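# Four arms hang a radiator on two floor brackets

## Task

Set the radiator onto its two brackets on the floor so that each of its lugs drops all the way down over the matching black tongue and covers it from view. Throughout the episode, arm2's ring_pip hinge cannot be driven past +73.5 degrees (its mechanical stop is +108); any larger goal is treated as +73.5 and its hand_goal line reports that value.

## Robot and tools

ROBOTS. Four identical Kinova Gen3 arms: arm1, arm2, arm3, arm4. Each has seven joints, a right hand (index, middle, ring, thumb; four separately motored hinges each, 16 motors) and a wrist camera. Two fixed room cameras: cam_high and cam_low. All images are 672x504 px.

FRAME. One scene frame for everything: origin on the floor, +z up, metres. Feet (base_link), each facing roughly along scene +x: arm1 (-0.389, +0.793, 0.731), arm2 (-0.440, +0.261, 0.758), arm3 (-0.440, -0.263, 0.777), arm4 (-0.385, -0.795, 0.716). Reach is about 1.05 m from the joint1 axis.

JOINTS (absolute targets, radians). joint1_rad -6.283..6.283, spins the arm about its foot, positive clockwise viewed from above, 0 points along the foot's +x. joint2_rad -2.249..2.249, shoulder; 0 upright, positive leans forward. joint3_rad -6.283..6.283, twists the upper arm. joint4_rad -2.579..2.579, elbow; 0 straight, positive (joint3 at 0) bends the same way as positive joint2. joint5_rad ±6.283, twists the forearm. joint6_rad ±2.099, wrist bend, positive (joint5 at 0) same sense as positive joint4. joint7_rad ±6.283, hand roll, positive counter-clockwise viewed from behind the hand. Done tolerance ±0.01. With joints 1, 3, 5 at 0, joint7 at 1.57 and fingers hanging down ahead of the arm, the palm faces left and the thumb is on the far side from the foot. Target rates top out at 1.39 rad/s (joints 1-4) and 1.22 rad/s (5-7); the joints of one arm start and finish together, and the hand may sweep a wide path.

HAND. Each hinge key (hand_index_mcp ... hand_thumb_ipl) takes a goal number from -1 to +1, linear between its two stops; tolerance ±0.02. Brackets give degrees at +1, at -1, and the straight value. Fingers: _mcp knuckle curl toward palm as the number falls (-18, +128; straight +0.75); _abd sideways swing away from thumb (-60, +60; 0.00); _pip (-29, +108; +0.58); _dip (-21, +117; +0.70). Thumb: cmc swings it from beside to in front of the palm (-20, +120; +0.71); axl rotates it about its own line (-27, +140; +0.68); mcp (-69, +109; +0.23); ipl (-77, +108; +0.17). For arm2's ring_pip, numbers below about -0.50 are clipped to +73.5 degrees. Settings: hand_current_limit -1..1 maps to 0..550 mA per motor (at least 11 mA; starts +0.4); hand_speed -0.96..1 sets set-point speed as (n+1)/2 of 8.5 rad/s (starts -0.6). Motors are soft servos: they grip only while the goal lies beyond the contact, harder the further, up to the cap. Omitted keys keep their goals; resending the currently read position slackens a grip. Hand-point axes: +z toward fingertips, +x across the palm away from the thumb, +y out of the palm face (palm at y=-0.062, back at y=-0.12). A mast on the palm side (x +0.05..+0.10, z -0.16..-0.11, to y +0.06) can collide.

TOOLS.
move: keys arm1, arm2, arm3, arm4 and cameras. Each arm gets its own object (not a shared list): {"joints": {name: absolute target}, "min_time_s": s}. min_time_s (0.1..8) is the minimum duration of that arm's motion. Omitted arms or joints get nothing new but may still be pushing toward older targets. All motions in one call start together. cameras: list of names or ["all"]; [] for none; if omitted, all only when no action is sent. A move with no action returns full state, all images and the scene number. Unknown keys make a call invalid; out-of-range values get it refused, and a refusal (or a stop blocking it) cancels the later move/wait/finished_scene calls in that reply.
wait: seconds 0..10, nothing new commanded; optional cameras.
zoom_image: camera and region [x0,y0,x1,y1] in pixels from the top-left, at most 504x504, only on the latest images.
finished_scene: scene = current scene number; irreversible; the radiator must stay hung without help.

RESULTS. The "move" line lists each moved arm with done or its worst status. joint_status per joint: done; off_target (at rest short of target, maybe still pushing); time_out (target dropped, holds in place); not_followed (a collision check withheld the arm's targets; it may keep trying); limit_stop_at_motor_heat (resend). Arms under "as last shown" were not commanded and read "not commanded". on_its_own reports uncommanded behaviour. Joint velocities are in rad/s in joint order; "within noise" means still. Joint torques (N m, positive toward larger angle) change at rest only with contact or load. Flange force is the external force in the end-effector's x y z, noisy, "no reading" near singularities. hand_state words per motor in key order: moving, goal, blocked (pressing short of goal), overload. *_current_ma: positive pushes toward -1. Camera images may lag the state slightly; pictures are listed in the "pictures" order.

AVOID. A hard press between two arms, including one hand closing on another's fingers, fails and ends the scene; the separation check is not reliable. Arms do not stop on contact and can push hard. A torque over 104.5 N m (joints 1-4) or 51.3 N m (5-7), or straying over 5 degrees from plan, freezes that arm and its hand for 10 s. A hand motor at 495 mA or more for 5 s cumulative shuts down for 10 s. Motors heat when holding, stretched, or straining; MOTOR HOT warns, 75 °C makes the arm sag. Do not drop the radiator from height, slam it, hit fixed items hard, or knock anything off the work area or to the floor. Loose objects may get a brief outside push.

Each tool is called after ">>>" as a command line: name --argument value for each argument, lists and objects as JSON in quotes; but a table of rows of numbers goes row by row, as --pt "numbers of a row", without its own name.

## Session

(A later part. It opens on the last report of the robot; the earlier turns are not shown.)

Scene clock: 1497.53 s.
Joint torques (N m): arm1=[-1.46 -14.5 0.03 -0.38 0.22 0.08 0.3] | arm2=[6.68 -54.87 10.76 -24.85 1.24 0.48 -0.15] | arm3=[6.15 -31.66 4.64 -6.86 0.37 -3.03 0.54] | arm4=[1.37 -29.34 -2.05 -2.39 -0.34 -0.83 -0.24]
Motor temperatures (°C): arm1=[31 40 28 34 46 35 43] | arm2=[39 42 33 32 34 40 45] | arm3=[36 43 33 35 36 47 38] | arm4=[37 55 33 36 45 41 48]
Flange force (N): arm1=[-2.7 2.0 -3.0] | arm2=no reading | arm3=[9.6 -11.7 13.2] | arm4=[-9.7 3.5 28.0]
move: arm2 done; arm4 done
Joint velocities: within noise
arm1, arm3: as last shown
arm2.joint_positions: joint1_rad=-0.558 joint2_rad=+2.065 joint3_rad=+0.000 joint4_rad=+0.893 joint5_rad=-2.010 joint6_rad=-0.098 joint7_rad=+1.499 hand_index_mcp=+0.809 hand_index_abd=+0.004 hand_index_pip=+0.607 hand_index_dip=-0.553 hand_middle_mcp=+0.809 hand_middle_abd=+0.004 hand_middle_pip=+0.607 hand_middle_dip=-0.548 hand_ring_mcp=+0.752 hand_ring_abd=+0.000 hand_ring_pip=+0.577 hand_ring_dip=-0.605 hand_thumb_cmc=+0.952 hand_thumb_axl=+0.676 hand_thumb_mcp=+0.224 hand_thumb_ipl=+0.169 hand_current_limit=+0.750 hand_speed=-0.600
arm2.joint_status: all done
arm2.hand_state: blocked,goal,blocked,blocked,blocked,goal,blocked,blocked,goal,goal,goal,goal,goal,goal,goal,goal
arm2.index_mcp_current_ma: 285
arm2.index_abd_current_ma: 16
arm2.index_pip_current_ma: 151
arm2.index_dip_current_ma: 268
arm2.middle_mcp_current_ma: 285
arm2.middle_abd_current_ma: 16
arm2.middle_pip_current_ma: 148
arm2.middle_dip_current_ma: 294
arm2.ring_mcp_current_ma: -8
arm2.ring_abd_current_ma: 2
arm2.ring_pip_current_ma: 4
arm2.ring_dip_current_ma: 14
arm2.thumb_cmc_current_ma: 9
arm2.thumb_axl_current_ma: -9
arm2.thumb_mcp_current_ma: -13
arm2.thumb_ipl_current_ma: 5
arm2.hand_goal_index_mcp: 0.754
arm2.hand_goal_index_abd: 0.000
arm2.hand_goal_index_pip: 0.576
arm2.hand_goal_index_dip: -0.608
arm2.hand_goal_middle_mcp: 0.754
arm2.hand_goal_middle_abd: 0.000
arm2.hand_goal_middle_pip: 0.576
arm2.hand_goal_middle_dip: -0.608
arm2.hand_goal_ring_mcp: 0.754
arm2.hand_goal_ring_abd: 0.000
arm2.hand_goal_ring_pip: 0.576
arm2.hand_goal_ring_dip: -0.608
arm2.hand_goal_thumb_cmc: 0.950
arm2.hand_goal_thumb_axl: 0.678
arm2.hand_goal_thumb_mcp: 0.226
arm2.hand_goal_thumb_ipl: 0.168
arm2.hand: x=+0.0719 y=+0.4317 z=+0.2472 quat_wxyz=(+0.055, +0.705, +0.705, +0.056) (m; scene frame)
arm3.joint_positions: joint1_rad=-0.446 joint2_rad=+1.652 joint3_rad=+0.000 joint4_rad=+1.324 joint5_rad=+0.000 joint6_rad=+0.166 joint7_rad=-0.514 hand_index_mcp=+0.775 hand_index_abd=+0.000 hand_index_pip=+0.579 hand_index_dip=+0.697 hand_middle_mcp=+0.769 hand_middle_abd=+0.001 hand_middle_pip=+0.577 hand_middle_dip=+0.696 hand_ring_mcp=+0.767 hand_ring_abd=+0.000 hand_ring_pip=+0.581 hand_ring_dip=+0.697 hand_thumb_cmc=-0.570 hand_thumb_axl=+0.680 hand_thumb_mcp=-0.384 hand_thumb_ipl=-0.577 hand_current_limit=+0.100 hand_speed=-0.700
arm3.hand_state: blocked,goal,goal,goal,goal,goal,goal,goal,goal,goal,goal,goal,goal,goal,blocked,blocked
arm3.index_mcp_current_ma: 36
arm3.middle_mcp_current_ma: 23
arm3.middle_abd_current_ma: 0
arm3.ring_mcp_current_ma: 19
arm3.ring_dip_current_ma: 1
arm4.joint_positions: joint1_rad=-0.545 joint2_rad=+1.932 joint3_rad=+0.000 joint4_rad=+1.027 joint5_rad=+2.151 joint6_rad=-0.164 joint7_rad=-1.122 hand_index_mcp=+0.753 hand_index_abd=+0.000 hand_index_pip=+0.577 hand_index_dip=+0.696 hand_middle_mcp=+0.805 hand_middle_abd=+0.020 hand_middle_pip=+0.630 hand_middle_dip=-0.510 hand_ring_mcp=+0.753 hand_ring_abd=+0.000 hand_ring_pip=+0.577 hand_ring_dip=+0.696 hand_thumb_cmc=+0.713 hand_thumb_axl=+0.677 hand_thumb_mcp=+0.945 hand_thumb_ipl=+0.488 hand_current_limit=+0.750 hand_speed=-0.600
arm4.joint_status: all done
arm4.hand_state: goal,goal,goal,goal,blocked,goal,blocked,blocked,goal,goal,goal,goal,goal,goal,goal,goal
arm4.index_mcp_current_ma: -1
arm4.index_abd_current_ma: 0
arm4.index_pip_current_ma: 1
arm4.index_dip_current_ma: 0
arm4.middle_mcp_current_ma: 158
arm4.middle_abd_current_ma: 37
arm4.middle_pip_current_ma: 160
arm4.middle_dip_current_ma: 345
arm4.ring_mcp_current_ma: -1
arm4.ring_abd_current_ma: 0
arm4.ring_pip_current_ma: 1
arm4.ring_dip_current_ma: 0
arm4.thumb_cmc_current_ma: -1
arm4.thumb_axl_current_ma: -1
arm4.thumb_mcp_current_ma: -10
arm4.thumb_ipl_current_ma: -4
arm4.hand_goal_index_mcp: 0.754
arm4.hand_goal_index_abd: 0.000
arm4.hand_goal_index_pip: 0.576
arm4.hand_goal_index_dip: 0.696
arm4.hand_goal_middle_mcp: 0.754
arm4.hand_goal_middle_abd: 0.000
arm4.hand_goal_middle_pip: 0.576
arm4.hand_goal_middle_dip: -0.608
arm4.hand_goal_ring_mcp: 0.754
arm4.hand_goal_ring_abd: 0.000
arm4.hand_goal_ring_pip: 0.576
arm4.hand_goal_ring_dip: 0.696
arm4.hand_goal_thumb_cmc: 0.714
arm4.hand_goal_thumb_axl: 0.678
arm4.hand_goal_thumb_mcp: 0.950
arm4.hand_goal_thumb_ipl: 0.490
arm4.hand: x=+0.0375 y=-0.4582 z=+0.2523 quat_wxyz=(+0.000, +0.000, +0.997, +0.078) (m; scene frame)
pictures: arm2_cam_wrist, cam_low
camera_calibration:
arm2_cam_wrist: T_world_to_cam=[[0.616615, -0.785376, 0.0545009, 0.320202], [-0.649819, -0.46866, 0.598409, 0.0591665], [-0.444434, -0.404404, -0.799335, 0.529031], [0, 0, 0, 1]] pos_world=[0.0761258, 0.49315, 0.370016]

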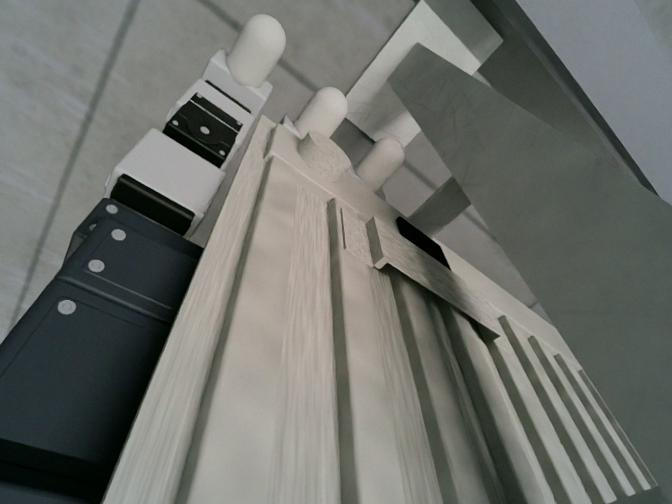

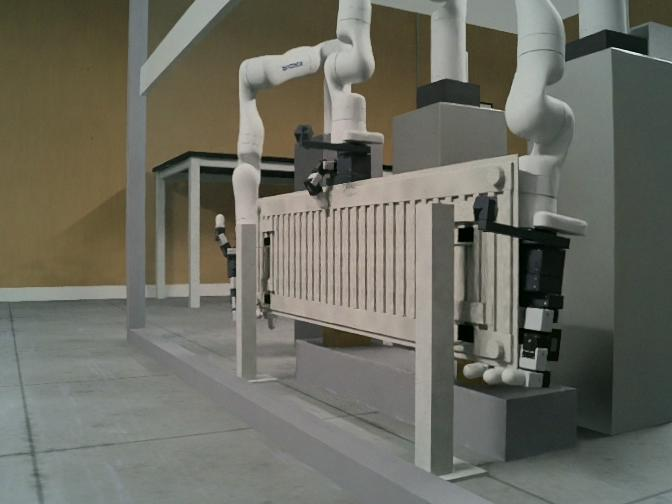

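>>> move --arm2 '{"joints": {"joint1_rad": -0.5602, "joint2_rad": 2.0883, "joint4_rad": 0.8598, "joint5_rad": -2.0962, "joint6_rad": -0.1024, "joint7_rad": 1.5834}, "min_time_s": 2.5}' --arm3 '{"joints": {"joint1_rad": -0.447, "joint2_rad": 1.6706, "joint4_rad": 1.3052, "joint6_rad": 0.1658, "joint7_rad": -0.515}, "min_time_s": 2.5}' --arm4 '{"joints": {"joint1_rad": -0.5438, "joint2_rad": 1.9544, "joint4_rad": 0.9896, "joint5_rad": 2.2204, "joint6_rad": -0.1724, "joint7_rad": -1.1925}, "min_time_s": 2.5}' --cameras '["arm2_cam_wrist", "arm3_cam_wrist", "cam_low", "cam_high"]'

>>> zoom_image --camera "arm2_cam_wrist" --region '[370, 190, 520, 350]'

>>> zoom_image --camera "cam_low" --region '[440, 200, 560, 360]'

>>> zoom_image --camera "cam_low" --region '[230, 200, 310, 310]'

>>> zoom_image --camera "arm3_cam_wrist" --region '[500, 210, 640, 400]'

Scene clock: 1558.57 s.
Joint torques (N m): arm1=[-1.56 -14.54 -0.09 -0.29 0.23 0.08 0.27] | arm2=[0.26 -43.02 4.85 -13.56 1 1.02 0.06] | arm3=[5.21 -27.65 3.09 -4.94 0.24 -2 0.58] | arm4=[2.57 -30.02 -0.53 -2.96 -0.36 0.09 -0.33]
Motor temperatures (°C): arm1=[31 40 28 34 46 35 43] | arm2=[39 49 33 34 34 40 45] | arm3=[36 43 33 35 36 46 38] | arm4=[37 54 32 36 45 41 48]
Flange force (N): arm1=[-2.7 2.5 -2.9] | arm2=no reading | arm3=[8.8 -8.9 8.4] | arm4=[-6.8 4.4 28.6]
move: arm2 done; arm3 done; arm4 done
Joint velocities: within noise
arm1: as last shown
arm2.joint_positions: joint1_rad=-0.560 joint2_rad=+2.088 joint3_rad=+0.000 joint4_rad=+0.860 joint5_rad=-2.096 joint6_rad=-0.102 joint7_rad=+1.583 hand_index_mcp=+0.809 hand_index_abd=+0.004 hand_index_pip=+0.607 hand_index_dip=-0.553 hand_middle_mcp=+0.809 hand_middle_abd=+0.004 hand_middle_pip=+0.607 hand_middle_dip=-0.548 hand_ring_mcp=+0.752 hand_ring_abd=+0.000 hand_ring_pip=+0.577 hand_ring_dip=-0.605 hand_thumb_cmc=+0.952 hand_thumb_axl=+0.676 hand_thumb_mcp=+0.224 hand_thumb_ipl=+0.169 hand_current_limit=+0.750 hand_speed=-0.600
arm2.joint_status: all done
arm2.hand_state: blocked,goal,blocked,blocked,blocked,goal,blocked,blocked,goal,goal,goal,goal,goal,goal,goal,goal
arm2.index_mcp_current_ma: 285
arm2.index_abd_current_ma: 16
arm2.index_pip_current_ma: 151
arm2.index_dip_current_ma: 268
arm2.middle_mcp_current_ma: 285
arm2.middle_abd_current_ma: 17
arm2.middle_pip_current_ma: 148
arm2.middle_dip_current_ma: 294
arm2.ring_mcp_current_ma: -8
arm2.ring_abd_current_ma: 2
arm2.ring_pip_current_ma: 4
arm2.ring_dip_current_ma: 14
arm2.thumb_cmc_current_ma: 9
arm2.thumb_axl_current_ma: -9
arm2.thumb_mcp_current_ma: -13
arm2.thumb_ipl_current_ma: 5
arm2.hand_goal_index_mcp: 0.754
arm2.hand_goal_index_abd: 0.000
arm2.hand_goal_index_pip: 0.576
arm2.hand_goal_index_dip: -0.608
arm2.hand_goal_middle_mcp: 0.754
arm2.hand_goal_middle_abd: 0.000
arm2.hand_goal_middle_pip: 0.576
arm2.hand_goal_middle_dip: -0.608
arm2.hand_goal_ring_mcp: 0.754
arm2.hand_goal_ring_abd: 0.000
arm2.hand_goal_ring_pip: 0.576
arm2.hand_goal_ring_dip: -0.608
arm2.hand_goal_thumb_cmc: 0.950
arm2.hand_goal_thumb_axl: 0.678
arm2.hand_goal_thumb_mcp: 0.226
arm2.hand_goal_thumb_ipl: 0.168
arm2.hand: x=+0.0699 y=+0.4318 z=+0.2392 quat_wxyz=(+0.055, +0.704, +0.705, +0.056) (m; scene frame)
arm3.joint_positions: joint1_rad=-0.447 joint2_rad=+1.671 joint3_rad=+0.000 joint4_rad=+1.305 joint5_rad=+0.000 joint6_rad=+0.166 joint7_rad=-0.515 hand_index_mcp=+0.775 hand_index_abd=+0.000 hand_index_pip=+0.579 hand_index_dip=+0.697 hand_middle_mcp=+0.769 hand_middle_abd=+0.001 hand_middle_pip=+0.577 hand_middle_dip=+0.696 hand_ring_mcp=+0.767 hand_ring_abd=+0.000 hand_ring_pip=+0.581 hand_ring_dip=+0.697 hand_thumb_cmc=-0.570 hand_thumb_axl=+0.680 hand_thumb_mcp=-0.384 hand_thumb_ipl=-0.577 hand_current_limit=+0.100 hand_speed=-0.700
arm3.joint_status: all done
arm3.hand_state: blocked,goal,goal,goal,goal,goal,goal,goal,goal,goal,goal,goal,goal,goal,blocked,blocked
arm3.index_mcp_current_ma: 36
arm3.index_abd_current_ma: 0
arm3.index_pip_current_ma: 2
arm3.index_dip_current_ma: 0
arm3.middle_mcp_current_ma: 22
arm3.middle_abd_current_ma: 0
arm3.middle_pip_current_ma: 0
arm3.middle_dip_current_ma: 0
arm3.ring_mcp_current_ma: 18
arm3.ring_abd_current_ma: 0
arm3.ring_pip_current_ma: 5
arm3.ring_dip_current_ma: 1
arm3.thumb_cmc_current_ma: 0
arm3.thumb_axl_current_ma: 1
arm3.thumb_mcp_current_ma: 241
arm3.thumb_ipl_current_ma: 140
arm3.hand_goal_index_mcp: 0.754
arm3.hand_goal_index_abd: 0.000
arm3.hand_goal_index_pip: 0.576
arm3.hand_goal_index_dip: 0.696
arm3.hand_goal_middle_mcp: 0.754
arm3.hand_goal_middle_abd: 0.000
arm3.hand_goal_middle_pip: 0.576
arm3.hand_goal_middle_dip: 0.696
arm3.hand_goal_ring_mcp: 0.754
arm3.hand_goal_ring_abd: 0.000
arm3.hand_goal_ring_pip: 0.576
arm3.hand_goal_ring_dip: 0.696
arm3.hand_goal_thumb_cmc: -0.570
arm3.hand_goal_thumb_axl: 0.678
arm3.hand_goal_thumb_mcp: -0.450
arm3.hand_goal_thumb_ipl: -0.620
arm3.hand: x=+0.0719 y=-0.0761 z=+0.4144 quat_wxyz=(+0.005, +0.707, +0.707, +0.004) (m; scene frame)
arm4.joint_positions: joint1_rad=-0.544 joint2_rad=+1.954 joint3_rad=+0.000 joint4_rad=+0.990 joint5_rad=+2.220 joint6_rad=-0.172 joint7_rad=-1.193 hand_index_mcp=+0.753 hand_index_abd=+0.000 hand_index_pip=+0.577 hand_index_dip=+0.696 hand_middle_mcp=+0.805 hand_middle_abd=+0.020 hand_middle_pip=+0.630 hand_middle_dip=-0.510 hand_ring_mcp=+0.753 hand_ring_abd=+0.000 hand_ring_pip=+0.577 hand_ring_dip=+0.696 hand_thumb_cmc=+0.713 hand_thumb_axl=+0.677 hand_thumb_mcp=+0.945 hand_thumb_ipl=+0.488 hand_current_limit=+0.750 hand_speed=-0.600
arm4.joint_status: all done
arm4.hand_state: goal,goal,goal,goal,blocked,goal,blocked,blocked,goal,goal,goal,goal,goal,goal,goal,goal
arm4.index_mcp_current_ma: -1
arm4.index_abd_current_ma: 0
arm4.index_pip_current_ma: 1
arm4.index_dip_current_ma: 0
arm4.middle_mcp_current_ma: 161
arm4.middle_abd_current_ma: 37
arm4.middle_pip_current_ma: 160
arm4.middle_dip_current_ma: 345
arm4.ring_mcp_current_ma: -1
arm4.ring_abd_current_ma: 0
arm4.ring_pip_current_ma: 1
arm4.ring_dip_current_ma: 0
arm4.thumb_cmc_current_ma: -1
arm4.thumb_axl_current_ma: -1
arm4.thumb_mcp_current_ma: -10
arm4.thumb_ipl_current_ma: -4
arm4.hand_goal_index_mcp: 0.754
arm4.hand_goal_index_abd: 0.000
arm4.hand_goal_index_pip: 0.576
arm4.hand_goal_index_dip: 0.696
arm4.hand_goal_middle_mcp: 0.754
arm4.hand_goal_middle_abd: 0.000
arm4.hand_goal_middle_pip: 0.576
arm4.hand_goal_middle_dip: -0.608
arm4.hand_goal_ring_mcp: 0.754
arm4.hand_goal_ring_abd: 0.000
arm4.hand_goal_ring_pip: 0.576
arm4.hand_goal_ring_dip: 0.696
arm4.hand_goal_thumb_cmc: 0.714
arm4.hand_goal_thumb_axl: 0.678
arm4.hand_goal_thumb_mcp: 0.950
arm4.hand_goal_thumb_ipl: 0.490
arm4.hand: x=+0.0384 y=-0.4582 z=+0.2443 quat_wxyz=(+0.000, +0.000, +0.997, +0.078) (m; scene frame)
pictures: arm2_cam_wrist, arm3_cam_wrist, cam_high, cam_low
camera_calibration:
arm2_cam_wrist: T_world_to_cam=[[0.616674, -0.785323, 0.0545886, 0.321887], [-0.649896, -0.468745, 0.598258, 0.0628037], [-0.444238, -0.404407, -0.799442, 0.521814], [0, 0, 0, 1]] pos_world=[0.0741259, 0.49325, 0.362016]
arm3_cam_wrist: T_world_to_cam=[[0.616128, -0.784162, 0.0739961, -0.107068], [-0.592209, -0.399262, 0.699913, -0.323369], [-0.519302, -0.475058, -0.710384, 0.42671], [0, 0, 0, 1]] pos_world=[0.0960568, -0.0103556, 0.537381]

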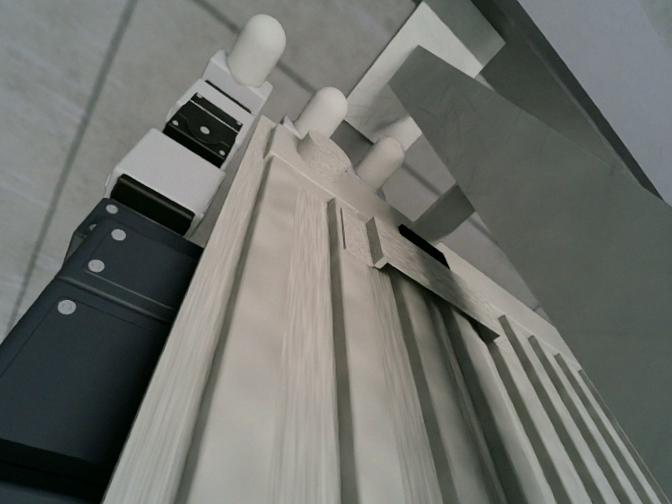

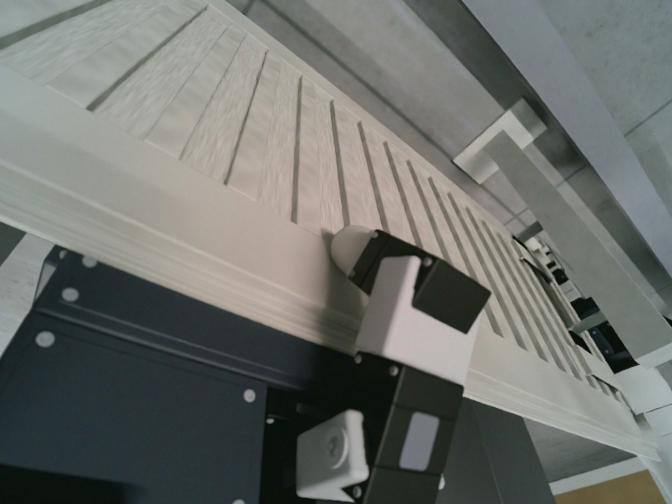

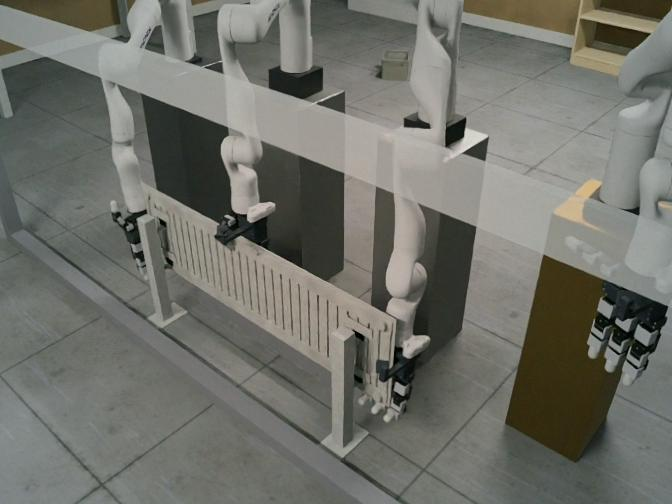

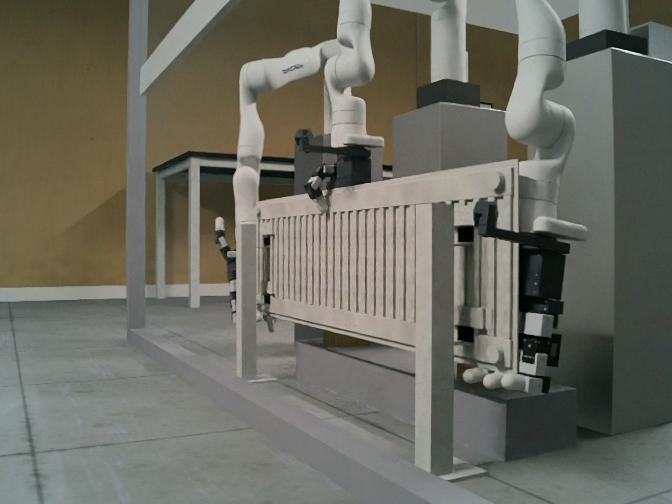

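Scaled by 3.150.

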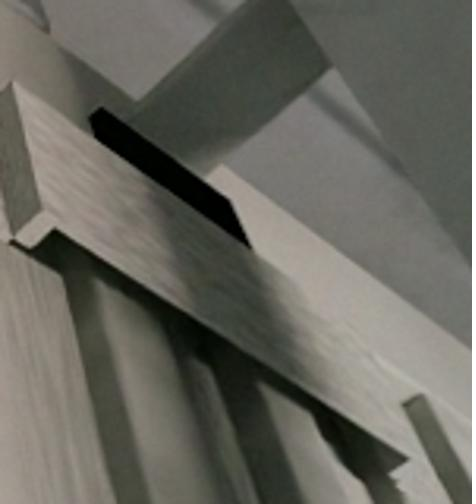

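Scaled by 3.150.

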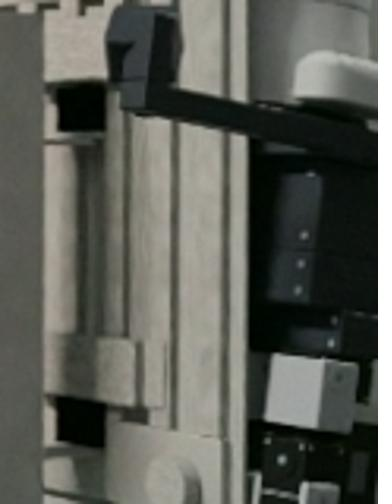

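Scaled by 4.582.

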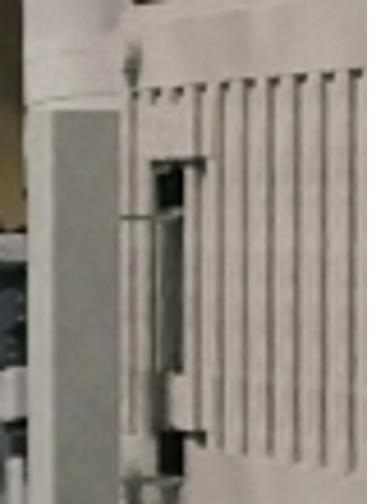

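Scaled by 2.653.

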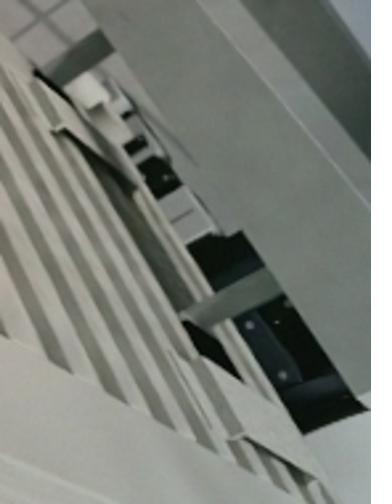

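>>> move --arm2 '{"joints": {"joint1_rad": -0.5602, "joint2_rad": 2.1199, "joint4_rad": 0.8067, "joint5_rad": -2.2587, "joint6_rad": -0.1147, "joint7_rad": 1.7467}, "min_time_s": 3}' --arm3 '{"joints": {"joint1_rad": -0.447, "joint2_rad": 1.6951, "joint4_rad": 1.2772, "joint6_rad": 0.1693, "joint7_rad": -0.515}, "min_time_s": 3}' --arm4 '{"joints": {"joint1_rad": -0.5438, "joint2_rad": 1.9827, "joint4_rad": 0.9465, "joint5_rad": 2.2848, "joint6_rad": -0.1818, "joint7_rad": -1.2579}, "min_time_s": 3}' --cameras '["arm2_cam_wrist", "cam_low", "cam_high"]'

>>> zoom_image --camera "cam_low" --region '[440, 200, 560, 360]'

>>> zoom_image --camera "cam_low" --region '[230, 200, 310, 310]'

>>> zoom_image --camera "cam_high" --region '[130, 180, 210, 280]'

Scene clock: 1572.80 s.
Joint torques (N m): arm1=[-1.62 -14.51 -0.09 -0.32 0.26 0.11 0.25] | arm2=[-1.19 -41.32 3.66 -11.91 1 1.77 0.11] | arm3=[5.27 -26.91 3.12 -5.74 0.3 -2.48 0.59] | arm4=[2.51 -29.62 -0.6 -2.38 -0.29 -0.3 -0.32]
Motor temperatures (°C): arm1=[31 40 28 34 46 35 43] | arm2=[39 49 33 34 34 40 45] | arm3=[36 43 33 35 36 46 38] | arm4=[36 53 32 36 45 41 48]
Flange force (N): arm1=[-3.0 2.5 -2.9] | arm2=no reading | arm3=[8.3 -10.4 4.5] | arm4=[-7.2 4.5 30.6]
move: arm2 done; arm3 done; arm4 done
Joint velocities: within noise
arm1.joint_positions: joint1_rad=-0.500 joint2_rad=+0.935 joint3_rad=+0.000 joint4_rad=+2.192 joint5_rad=+0.000 joint6_rad=+0.014 joint7_rad=-0.880 hand_index_mcp=+0.753 hand_index_abd=+0.000 hand_index_pip=+0.577 hand_index_dip=+0.696 hand_middle_mcp=+0.753 hand_middle_abd=+0.000 hand_middle_pip=+0.577 hand_middle_dip=+0.696 hand_ring_mcp=+0.753 hand_ring_abd=+0.000 hand_ring_pip=+0.577 hand_ring_dip=+0.696 hand_thumb_cmc=+0.714 hand_thumb_axl=+0.677 hand_thumb_mcp=+0.224 hand_thumb_ipl=+0.168 hand_current_limit=+0.400 hand_speed=-0.600
arm1.joint_status: not commanded
arm1.hand_state: goal,goal,goal,goal,goal,goal,goal,goal,goal,goal,goal,goal,goal,goal,goal,goal
arm1.index_mcp_current_ma: -1
arm1.index_abd_current_ma: 0
arm1.index_pip_current_ma: 1
arm1.index_dip_current_ma: 0
arm1.middle_mcp_current_ma: -1
arm1.middle_abd_current_ma: 0
arm1.middle_pip_current_ma: 1
arm1.middle_dip_current_ma: 0
arm1.ring_mcp_current_ma: -1
arm1.ring_abd_current_ma: 0
arm1.ring_pip_current_ma: 1
arm1.ring_dip_current_ma: 0
arm1.thumb_cmc_current_ma: 0
arm1.thumb_axl_current_ma: -1
arm1.thumb_mcp_current_ma: -6
arm1.thumb_ipl_current_ma: 0
arm1.hand_goal_index_mcp: 0.754
arm1.hand_goal_index_abd: 0.000
arm1.hand_goal_index_pip: 0.576
arm1.hand_goal_index_dip: 0.696
arm1.hand_goal_middle_mcp: 0.754
arm1.hand_goal_middle_abd: 0.000
arm1.hand_goal_middle_pip: 0.576
arm1.hand_goal_middle_dip: 0.696
arm1.hand_goal_ring_mcp: 0.754
arm1.hand_goal_ring_abd: 0.000
arm1.hand_goal_ring_pip: 0.576
arm1.hand_goal_ring_dip: 0.696
arm1.hand_goal_thumb_cmc: 0.714
arm1.hand_goal_thumb_axl: 0.678
arm1.hand_goal_thumb_mcp: 0.226
arm1.hand_goal_thumb_ipl: 0.168
arm1.hand: x=-0.0078 y=+0.8966 z=+0.6542 quat_wxyz=(-0.001, +0.819, +0.574, +0.007) (m; scene frame)
arm2.joint_positions: joint1_rad=-0.560 joint2_rad=+2.120 joint3_rad=+0.000 joint4_rad=+0.807 joint5_rad=-2.259 joint6_rad=-0.115 joint7_rad=+1.747 hand_index_mcp=+0.809 hand_index_abd=+0.003 hand_index_pip=+0.607 hand_index_dip=-0.553 hand_middle_mcp=+0.809 hand_middle_abd=+0.003 hand_middle_pip=+0.607 hand_middle_dip=-0.548 hand_ring_mcp=+0.752 hand_ring_abd=+0.000 hand_ring_pip=+0.577 hand_ring_dip=-0.605 hand_thumb_cmc=+0.952 hand_thumb_axl=+0.676 hand_thumb_mcp=+0.224 hand_thumb_ipl=+0.169 hand_current_limit=+0.750 hand_speed=-0.600
arm2.joint_status: all done
arm2.hand_state: blocked,goal,blocked,blocked,blocked,goal,blocked,blocked,goal,goal,goal,goal,goal,goal,goal,goal
arm2.index_mcp_current_ma: 285
arm2.index_abd_current_ma: 12
arm2.index_pip_current_ma: 151
arm2.index_dip_current_ma: 268
arm2.middle_mcp_current_ma: 285
arm2.middle_abd_current_ma: 13
arm2.middle_pip_current_ma: 148
arm2.middle_dip_current_ma: 294
arm2.ring_mcp_current_ma: -8
arm2.ring_abd_current_ma: 2
arm2.ring_pip_current_ma: 4
arm2.ring_dip_current_ma: 14
arm2.thumb_cmc_current_ma: 9
arm2.thumb_axl_current_ma: -9
arm2.thumb_mcp_current_ma: -13
arm2.thumb_ipl_current_ma: 5
arm2.hand_goal_index_mcp: 0.754
arm2.hand_goal_index_abd: 0.000
arm2.hand_goal_index_pip: 0.576
arm2.hand_goal_index_dip: -0.608
arm2.hand_goal_middle_mcp: 0.754
arm2.hand_goal_middle_abd: 0.000
arm2.hand_goal_middle_pip: 0.576
arm2.hand_goal_middle_dip: -0.608
arm2.hand_goal_ring_mcp: 0.754
arm2.hand_goal_ring_abd: 0.000
arm2.hand_goal_ring_pip: 0.576
arm2.hand_goal_ring_dip: -0.608
arm2.hand_goal_thumb_cmc: 0.950
arm2.hand_goal_thumb_axl: 0.678
arm2.hand_goal_thumb_mcp: 0.226
arm2.hand_goal_thumb_ipl: 0.168
arm2.hand: x=+0.0697 y=+0.4319 z=+0.2291 quat_wxyz=(+0.055, +0.705, +0.705, +0.056) (m; scene frame)
arm3.joint_positions: joint1_rad=-0.447 joint2_rad=+1.695 joint3_rad=+0.000 joint4_rad=+1.277 joint5_rad=+0.000 joint6_rad=+0.169 joint7_rad=-0.515 hand_index_mcp=+0.775 hand_index_abd=+0.000 hand_index_pip=+0.579 hand_index_dip=+0.697 hand_middle_mcp=+0.769 hand_middle_abd=+0.001 hand_middle_pip=+0.577 hand_middle_dip=+0.696 hand_ring_mcp=+0.767 hand_ring_abd=+0.000 hand_ring_pip=+0.581 hand_ring_dip=+0.697 hand_thumb_cmc=-0.570 hand_thumb_axl=+0.680 hand_thumb_mcp=-0.384 hand_thumb_ipl=-0.577 hand_current_limit=+0.100 hand_speed=-0.700
arm3.joint_status: all done
arm3.hand_state: blocked,goal,goal,goal,goal,goal,goal,goal,goal,goal,goal,goal,goal,goal,blocked,blocked
arm3.index_mcp_current_ma: 35
arm3.index_abd_current_ma: 0
arm3.index_pip_current_ma: 2
arm3.index_dip_current_ma: 0
arm3.middle_mcp_current_ma: 22
arm3.middle_abd_current_ma: 0
arm3.middle_pip_current_ma: 0
arm3.middle_dip_current_ma: 0
arm3.ring_mcp_current_ma: 18
arm3.ring_abd_current_ma: 0
arm3.ring_pip_current_ma: 5
arm3.ring_dip_current_ma: 1
arm3.thumb_cmc_current_ma: 0
arm3.thumb_axl_current_ma: 1
arm3.thumb_mcp_current_ma: 241
arm3.thumb_ipl_current_ma: 140
arm3.hand_goal_index_mcp: 0.754
arm3.hand_goal_index_abd: 0.000
arm3.hand_goal_index_pip: 0.576
arm3.hand_goal_index_dip: 0.696
arm3.hand_goal_middle_mcp: 0.754
arm3.hand_goal_middle_abd: 0.000
arm3.hand_goal_middle_pip: 0.576
arm3.hand_goal_middle_dip: 0.696
arm3.hand_goal_ring_mcp: 0.754
arm3.hand_goal_ring_abd: 0.000
arm3.hand_goal_ring_pip: 0.576
arm3.hand_goal_ring_dip: 0.696
arm3.hand_goal_thumb_cmc: -0.570
arm3.hand_goal_thumb_axl: 0.678
arm3.hand_goal_thumb_mcp: -0.450
arm3.hand_goal_thumb_ipl: -0.620
arm3.hand: x=+0.0720 y=-0.0762 z=+0.4043 quat_wxyz=(+0.005, +0.707, +0.707, +0.004) (m; scene frame)
arm4.joint_positions: joint1_rad=-0.544 joint2_rad=+1.983 joint3_rad=+0.000 joint4_rad=+0.947 joint5_rad=+2.285 joint6_rad=-0.182 joint7_rad=-1.258 hand_index_mcp=+0.753 hand_index_abd=+0.000 hand_index_pip=+0.577 hand_index_dip=+0.696 hand_middle_mcp=+0.805 hand_middle_abd=+0.020 hand_middle_pip=+0.630 hand_middle_dip=-0.510 hand_ring_mcp=+0.753 hand_ring_abd=+0.000 hand_ring_pip=+0.577 hand_ring_dip=+0.696 hand_thumb_cmc=+0.713 hand_thumb_axl=+0.677 hand_thumb_mcp=+0.945 hand_thumb_ipl=+0.488 hand_current_limit=+0.750 hand_speed=-0.600
arm4.joint_status: all done
arm4.hand_state: goal,goal,goal,goal,blocked,goal,blocked,blocked,goal,goal,goal,goal,goal,goal,goal,goal
arm4.index_mcp_current_ma: -1
arm4.index_abd_current_ma: 0
arm4.index_pip_current_ma: 1
arm4.index_dip_current_ma: 0
arm4.middle_mcp_current_ma: 160
arm4.middle_abd_current_ma: 37
arm4.middle_pip_current_ma: 160
arm4.middle_dip_current_ma: 345
arm4.ring_mcp_current_ma: -1
arm4.ring_abd_current_ma: 0
arm4.ring_pip_current_ma: 1
arm4.ring_dip_current_ma: 0
arm4.thumb_cmc_current_ma: -1
arm4.thumb_axl_current_ma: -1
arm4.thumb_mcp_current_ma: -10
arm4.thumb_ipl_current_ma: -4
arm4.hand_goal_index_mcp: 0.754
arm4.hand_goal_index_abd: 0.000
arm4.hand_goal_index_pip: 0.576
arm4.hand_goal_index_dip: 0.696
arm4.hand_goal_middle_mcp: 0.754
arm4.hand_goal_middle_abd: 0.000
arm4.hand_goal_middle_pip: 0.576
arm4.hand_goal_middle_dip: -0.608
arm4.hand_goal_ring_mcp: 0.754
arm4.hand_goal_ring_abd: 0.000
arm4.hand_goal_ring_pip: 0.576
arm4.hand_goal_ring_dip: 0.696
arm4.hand_goal_thumb_cmc: 0.714
arm4.hand_goal_thumb_axl: 0.678
arm4.hand_goal_thumb_mcp: 0.950
arm4.hand_goal_thumb_ipl: 0.490
arm4.hand: x=+0.0382 y=-0.4583 z=+0.2342 quat_wxyz=(+0.000, +0.000, +0.997, +0.078) (m; scene frame)
pictures: arm2_cam_wrist, cam_high, cam_low
camera_calibration:
arm2_cam_wrist: T_world_to_cam=[[0.616455, -0.785505, 0.0544513, 0.322856], [-0.64997, -0.468616, 0.598279, 0.0686327], [-0.444434, -0.404204, -0.799435, 0.513559], [0, 0, 0, 1]] pos_world=[0.0738259, 0.49335, 0.351916]

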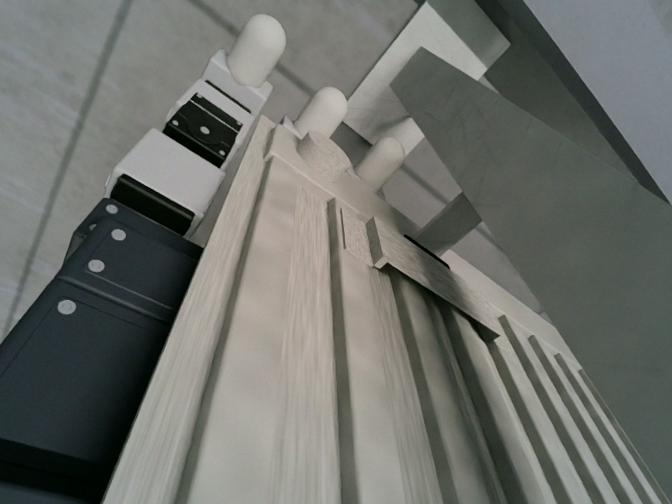

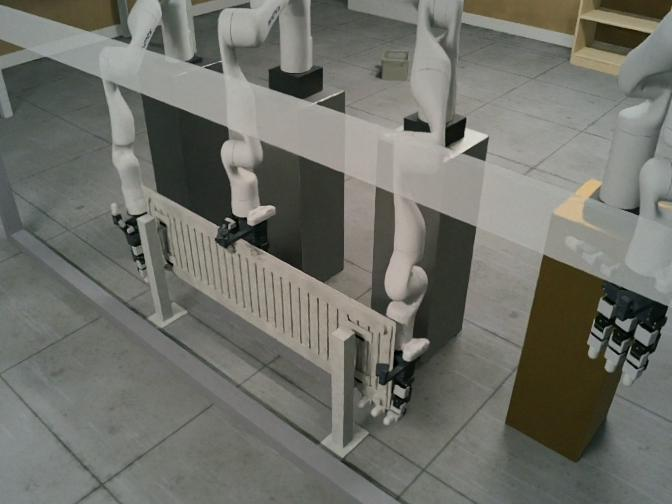

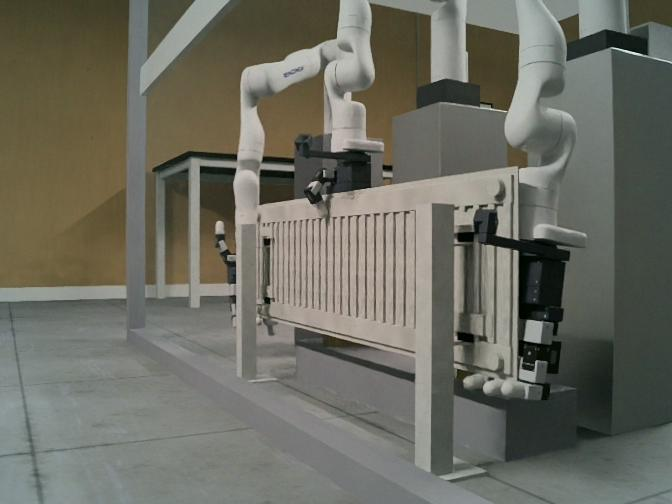

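Scaled by 3.150.

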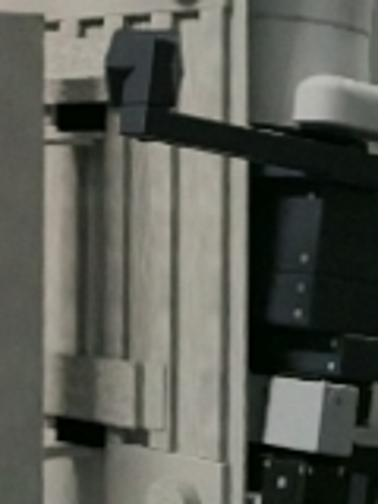

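Scaled by 4.582.

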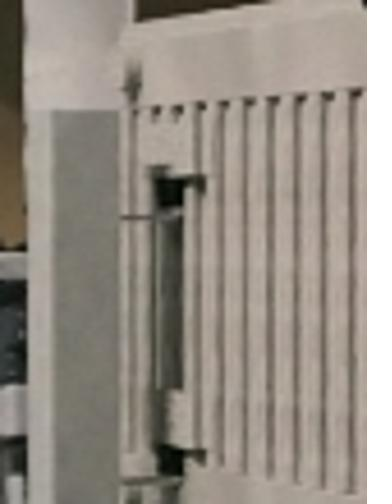

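Scaled by 5.040.

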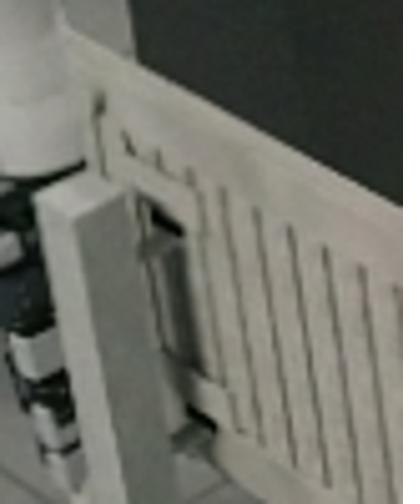

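>>> move --arm2 '{"joints": {"joint1_rad": -0.5602, "joint2_rad": 2.1527, "joint4_rad": 0.7496, "joint5_rad": -2.4016, "joint6_rad": -0.1315, "joint7_rad": 1.8903}, "min_time_s": 3}' --arm3 '{"joints": {"joint1_rad": -0.447, "joint2_rad": 1.7199, "joint4_rad": 1.2479, "joint6_rad": 0.1738, "joint7_rad": -0.515}, "min_time_s": 3}' --arm4 '{"joints": {"joint1_rad": -0.5438, "joint2_rad": 2.0115, "joint4_rad": 0.9009, "joint5_rad": 2.3499, "joint6_rad": -0.1932, "joint7_rad": -1.3239}, "min_time_s": 3}' --cameras '["arm2_cam_wrist", "cam_low", "cam_high"]'

>>> zoom_image --camera "cam_low" --region '[440, 200, 560, 360]'

>>> zoom_image --camera "cam_low" --region '[230, 200, 310, 310]'

>>> zoom_image --camera "cam_high" --region '[130, 180, 210, 280]'

Scene clock: 1582.73 s.
Joint torques (N m): arm1=[-1.65 -14.55 0.04 -0.4 0.24 0.1 0.23] | arm2=[4.31 -34.71 7.12 -15.64 1.11 2.45 -0.01] | arm3=[5.58 -24.43 3.05 -8.79 0.65 -4.26 1.1] | arm4=[0.55 -21.37 -2.19 -2.06 -0.31 -0.29 -0.33]
Motor temperatures (°C): arm1=[31 40 28 34 46 35 43] | arm2=[39 48 33 34 34 40 45] | arm3=[36 43 33 35 36 46 38] | arm4=[36 53 32 36 45 41 48]
Flange force (N): arm1=[-3.2 2.4 -2.8] | arm2=no reading | arm3=[6.9 -17.0 -9.7] | arm4=[-7.3 3.2 9.4]
move: arm2 done; arm3 done; arm4 done
Joint velocities: within noise
arm1: as last shown
arm2.joint_positions: joint1_rad=-0.560 joint2_rad=+2.153 joint3_rad=+0.000 joint4_rad=+0.750 joint5_rad=-2.402 joint6_rad=-0.132 joint7_rad=+1.890 hand_index_mcp=+0.809 hand_index_abd=+0.003 hand_index_pip=+0.580 hand_index_dip=-0.605 hand_middle_mcp=+0.809 hand_middle_abd=+0.003 hand_middle_pip=+0.580 hand_middle_dip=-0.604 hand_ring_mcp=+0.752 hand_ring_abd=+0.000 hand_ring_pip=+0.577 hand_ring_dip=-0.605 hand_thumb_cmc=+0.952 hand_thumb_axl=+0.676 hand_thumb_mcp=+0.224 hand_thumb_ipl=+0.169 hand_current_limit=+0.750 hand_speed=-0.600
arm2.joint_status: all done
arm2.hand_state: blocked,goal,goal,goal,blocked,goal,goal,goal,goal,goal,goal,goal,goal,goal,goal,goal
arm2.index_mcp_current_ma: 285
arm2.index_abd_current_ma: 11
arm2.index_pip_current_ma: 21
arm2.index_dip_current_ma: 16
arm2.middle_mcp_current_ma: 284
arm2.middle_abd_current_ma: 12
arm2.middle_pip_current_ma: 19
arm2.middle_dip_current_ma: 17
arm2.ring_mcp_current_ma: -8
arm2.ring_abd_current_ma: 2
arm2.ring_pip_current_ma: 4
arm2.ring_dip_current_ma: 14
arm2.thumb_cmc_current_ma: 9
arm2.thumb_axl_current_ma: -9
arm2.thumb_mcp_current_ma: -13
arm2.thumb_ipl_current_ma: 5
arm2.hand_goal_index_mcp: 0.754
arm2.hand_goal_index_abd: 0.000
arm2.hand_goal_index_pip: 0.576
arm2.hand_goal_index_dip: -0.608
arm2.hand_goal_middle_mcp: 0.754
arm2.hand_goal_middle_abd: 0.000
arm2.hand_goal_middle_pip: 0.576
arm2.hand_goal_middle_dip: -0.608
arm2.hand_goal_ring_mcp: 0.754
arm2.hand_goal_ring_abd: 0.000
arm2.hand_goal_ring_pip: 0.576
arm2.hand_goal_ring_dip: -0.608
arm2.hand_goal_thumb_cmc: 0.950
arm2.hand_goal_thumb_axl: 0.678
arm2.hand_goal_thumb_mcp: 0.226
arm2.hand_goal_thumb_ipl: 0.168
arm2.hand: x=+0.0696 y=+0.4320 z=+0.2191 quat_wxyz=(+0.055, +0.705, +0.705, +0.056) (m; scene frame)
arm3.joint_positions: joint1_rad=-0.447 joint2_rad=+1.720 joint3_rad=+0.000 joint4_rad=+1.248 joint5_rad=+0.000 joint6_rad=+0.174 joint7_rad=-0.515 hand_index_mcp=+0.774 hand_index_abd=+0.000 hand_index_pip=+0.579 hand_index_dip=+0.697 hand_middle_mcp=+0.769 hand_middle_abd=+0.001 hand_middle_pip=+0.577 hand_middle_dip=+0.696 hand_ring_mcp=+0.767 hand_ring_abd=+0.000 hand_ring_pip=+0.581 hand_ring_dip=+0.697 hand_thumb_cmc=-0.570 hand_thumb_axl=+0.682 hand_thumb_mcp=-0.383 hand_thumb_ipl=-0.584 hand_current_limit=+0.100 hand_speed=-0.700
arm3.joint_status: all done
arm3.hand_state: blocked,goal,goal,goal,goal,goal,goal,goal,goal,goal,goal,goal,goal,goal,blocked,blocked
arm3.index_mcp_current_ma: 34
arm3.index_abd_current_ma: 0
arm3.index_pip_current_ma: 2
arm3.index_dip_current_ma: 0
arm3.middle_mcp_current_ma: 21
arm3.middle_abd_current_ma: 0
arm3.middle_pip_current_ma: 0
arm3.middle_dip_current_ma: 0
arm3.ring_mcp_current_ma: 18
arm3.ring_abd_current_ma: 0
arm3.ring_pip_current_ma: 5
arm3.ring_dip_current_ma: 1
arm3.thumb_cmc_current_ma: 0
arm3.thumb_axl_current_ma: 5
arm3.thumb_mcp_current_ma: 244
arm3.thumb_ipl_current_ma: 106
arm3.hand_goal_index_mcp: 0.754
arm3.hand_goal_index_abd: 0.000
arm3.hand_goal_index_pip: 0.576
arm3.hand_goal_index_dip: 0.696
arm3.hand_goal_middle_mcp: 0.754
arm3.hand_goal_middle_abd: 0.000
arm3.hand_goal_middle_pip: 0.576
arm3.hand_goal_middle_dip: 0.696
arm3.hand_goal_ring_mcp: 0.754
arm3.hand_goal_ring_abd: 0.000
arm3.hand_goal_ring_pip: 0.576
arm3.hand_goal_ring_dip: 0.696
arm3.hand_goal_thumb_cmc: -0.570
arm3.hand_goal_thumb_axl: 0.678
arm3.hand_goal_thumb_mcp: -0.450
arm3.hand_goal_thumb_ipl: -0.620
arm3.hand: x=+0.0721 y=-0.0762 z=+0.3942 quat_wxyz=(+0.005, +0.707, +0.707, +0.004) (m; scene frame)
arm4.joint_positions: joint1_rad=-0.544 joint2_rad=+2.011 joint3_rad=+0.000 joint4_rad=+0.901 joint5_rad=+2.350 joint6_rad=-0.193 joint7_rad=-1.324 hand_index_mcp=+0.753 hand_index_abd=+0.000 hand_index_pip=+0.577 hand_index_dip=+0.696 hand_middle_mcp=+0.802 hand_middle_abd=+0.006 hand_middle_pip=+0.613 hand_middle_dip=-0.570 hand_ring_mcp=+0.753 hand_ring_abd=+0.000 hand_ring_pip=+0.577 hand_ring_dip=+0.696 hand_thumb_cmc=+0.713 hand_thumb_axl=+0.677 hand_thumb_mcp=+0.945 hand_thumb_ipl=+0.488 hand_current_limit=+0.750 hand_speed=-0.600
arm4.joint_status: all done
arm4.hand_state: goal,goal,goal,goal,blocked,goal,blocked,blocked,goal,goal,goal,goal,goal,goal,goal,goal
arm4.index_mcp_current_ma: -1
arm4.index_abd_current_ma: 0
arm4.index_pip_current_ma: 1
arm4.index_dip_current_ma: 0
arm4.middle_mcp_current_ma: 146
arm4.middle_abd_current_ma: 9
arm4.middle_pip_current_ma: 99
arm4.middle_dip_current_ma: 102
arm4.ring_mcp_current_ma: -1
arm4.ring_abd_current_ma: 0
arm4.ring_pip_current_ma: 1
arm4.ring_dip_current_ma: 0
arm4.thumb_cmc_current_ma: -1
arm4.thumb_axl_current_ma: -1
arm4.thumb_mcp_current_ma: -10
arm4.thumb_ipl_current_ma: -4
arm4.hand_goal_index_mcp: 0.754
arm4.hand_goal_index_abd: 0.000
arm4.hand_goal_index_pip: 0.576
arm4.hand_goal_index_dip: 0.696
arm4.hand_goal_middle_mcp: 0.754
arm4.hand_goal_middle_abd: 0.000
arm4.hand_goal_middle_pip: 0.576
arm4.hand_goal_middle_dip: -0.608
arm4.hand_goal_ring_mcp: 0.754
arm4.hand_goal_ring_abd: 0.000
arm4.hand_goal_ring_pip: 0.576
arm4.hand_goal_ring_dip: 0.696
arm4.hand_goal_thumb_cmc: 0.714
arm4.hand_goal_thumb_axl: 0.678
arm4.hand_goal_thumb_mcp: 0.950
arm4.hand_goal_thumb_ipl: 0.490
arm4.hand: x=+0.0382 y=-0.4583 z=+0.2244 quat_wxyz=(+0.000, +0.000, +0.997, +0.078) (m; scene frame)
pictures: arm2_cam_wrist, cam_high, cam_low
camera_calibration:
arm2_cam_wrist: T_world_to_cam=[[0.616257, -0.785659, 0.0544713, 0.323564], [-0.650067, -0.468417, 0.59833, 0.0745539], [-0.444568, -0.404135, -0.799396, 0.505568], [0, 0, 0, 1]] pos_world=[0.073826, 0.493451, 0.341916]

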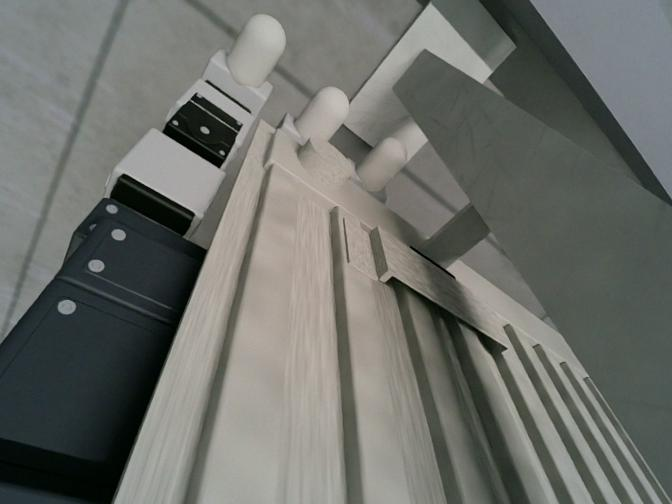

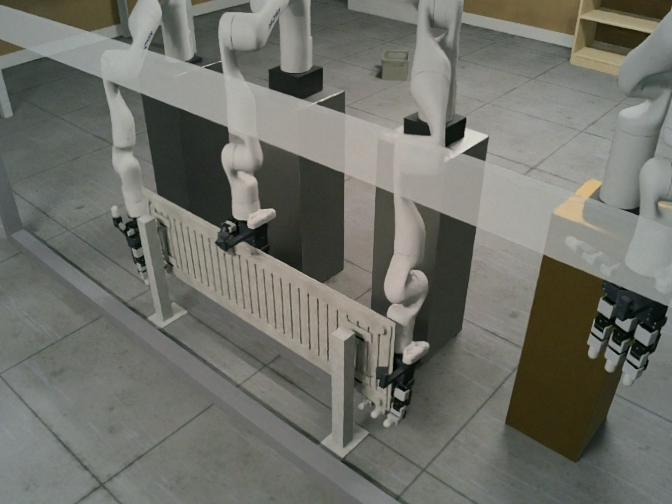

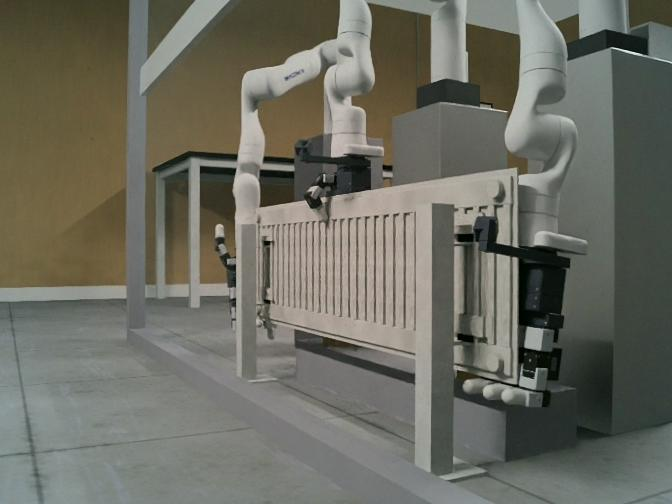

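Scaled by 3.150.

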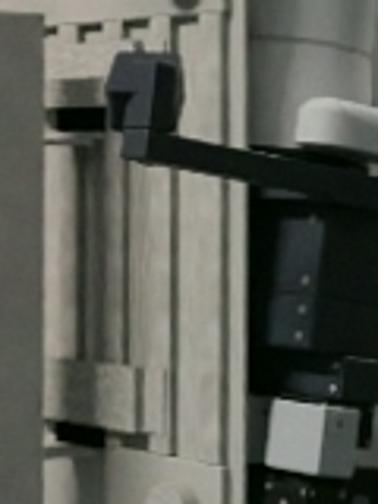

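Scaled by 4.582.

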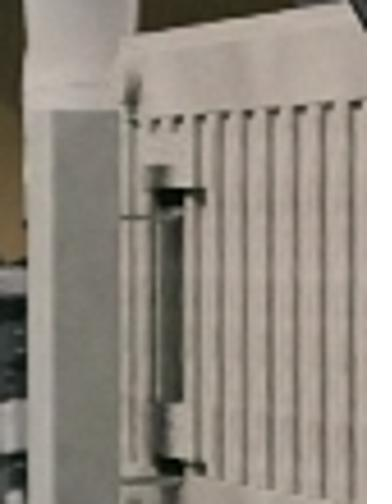

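Scaled by 5.040.

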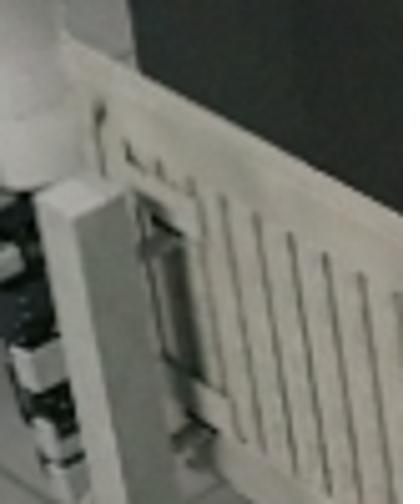

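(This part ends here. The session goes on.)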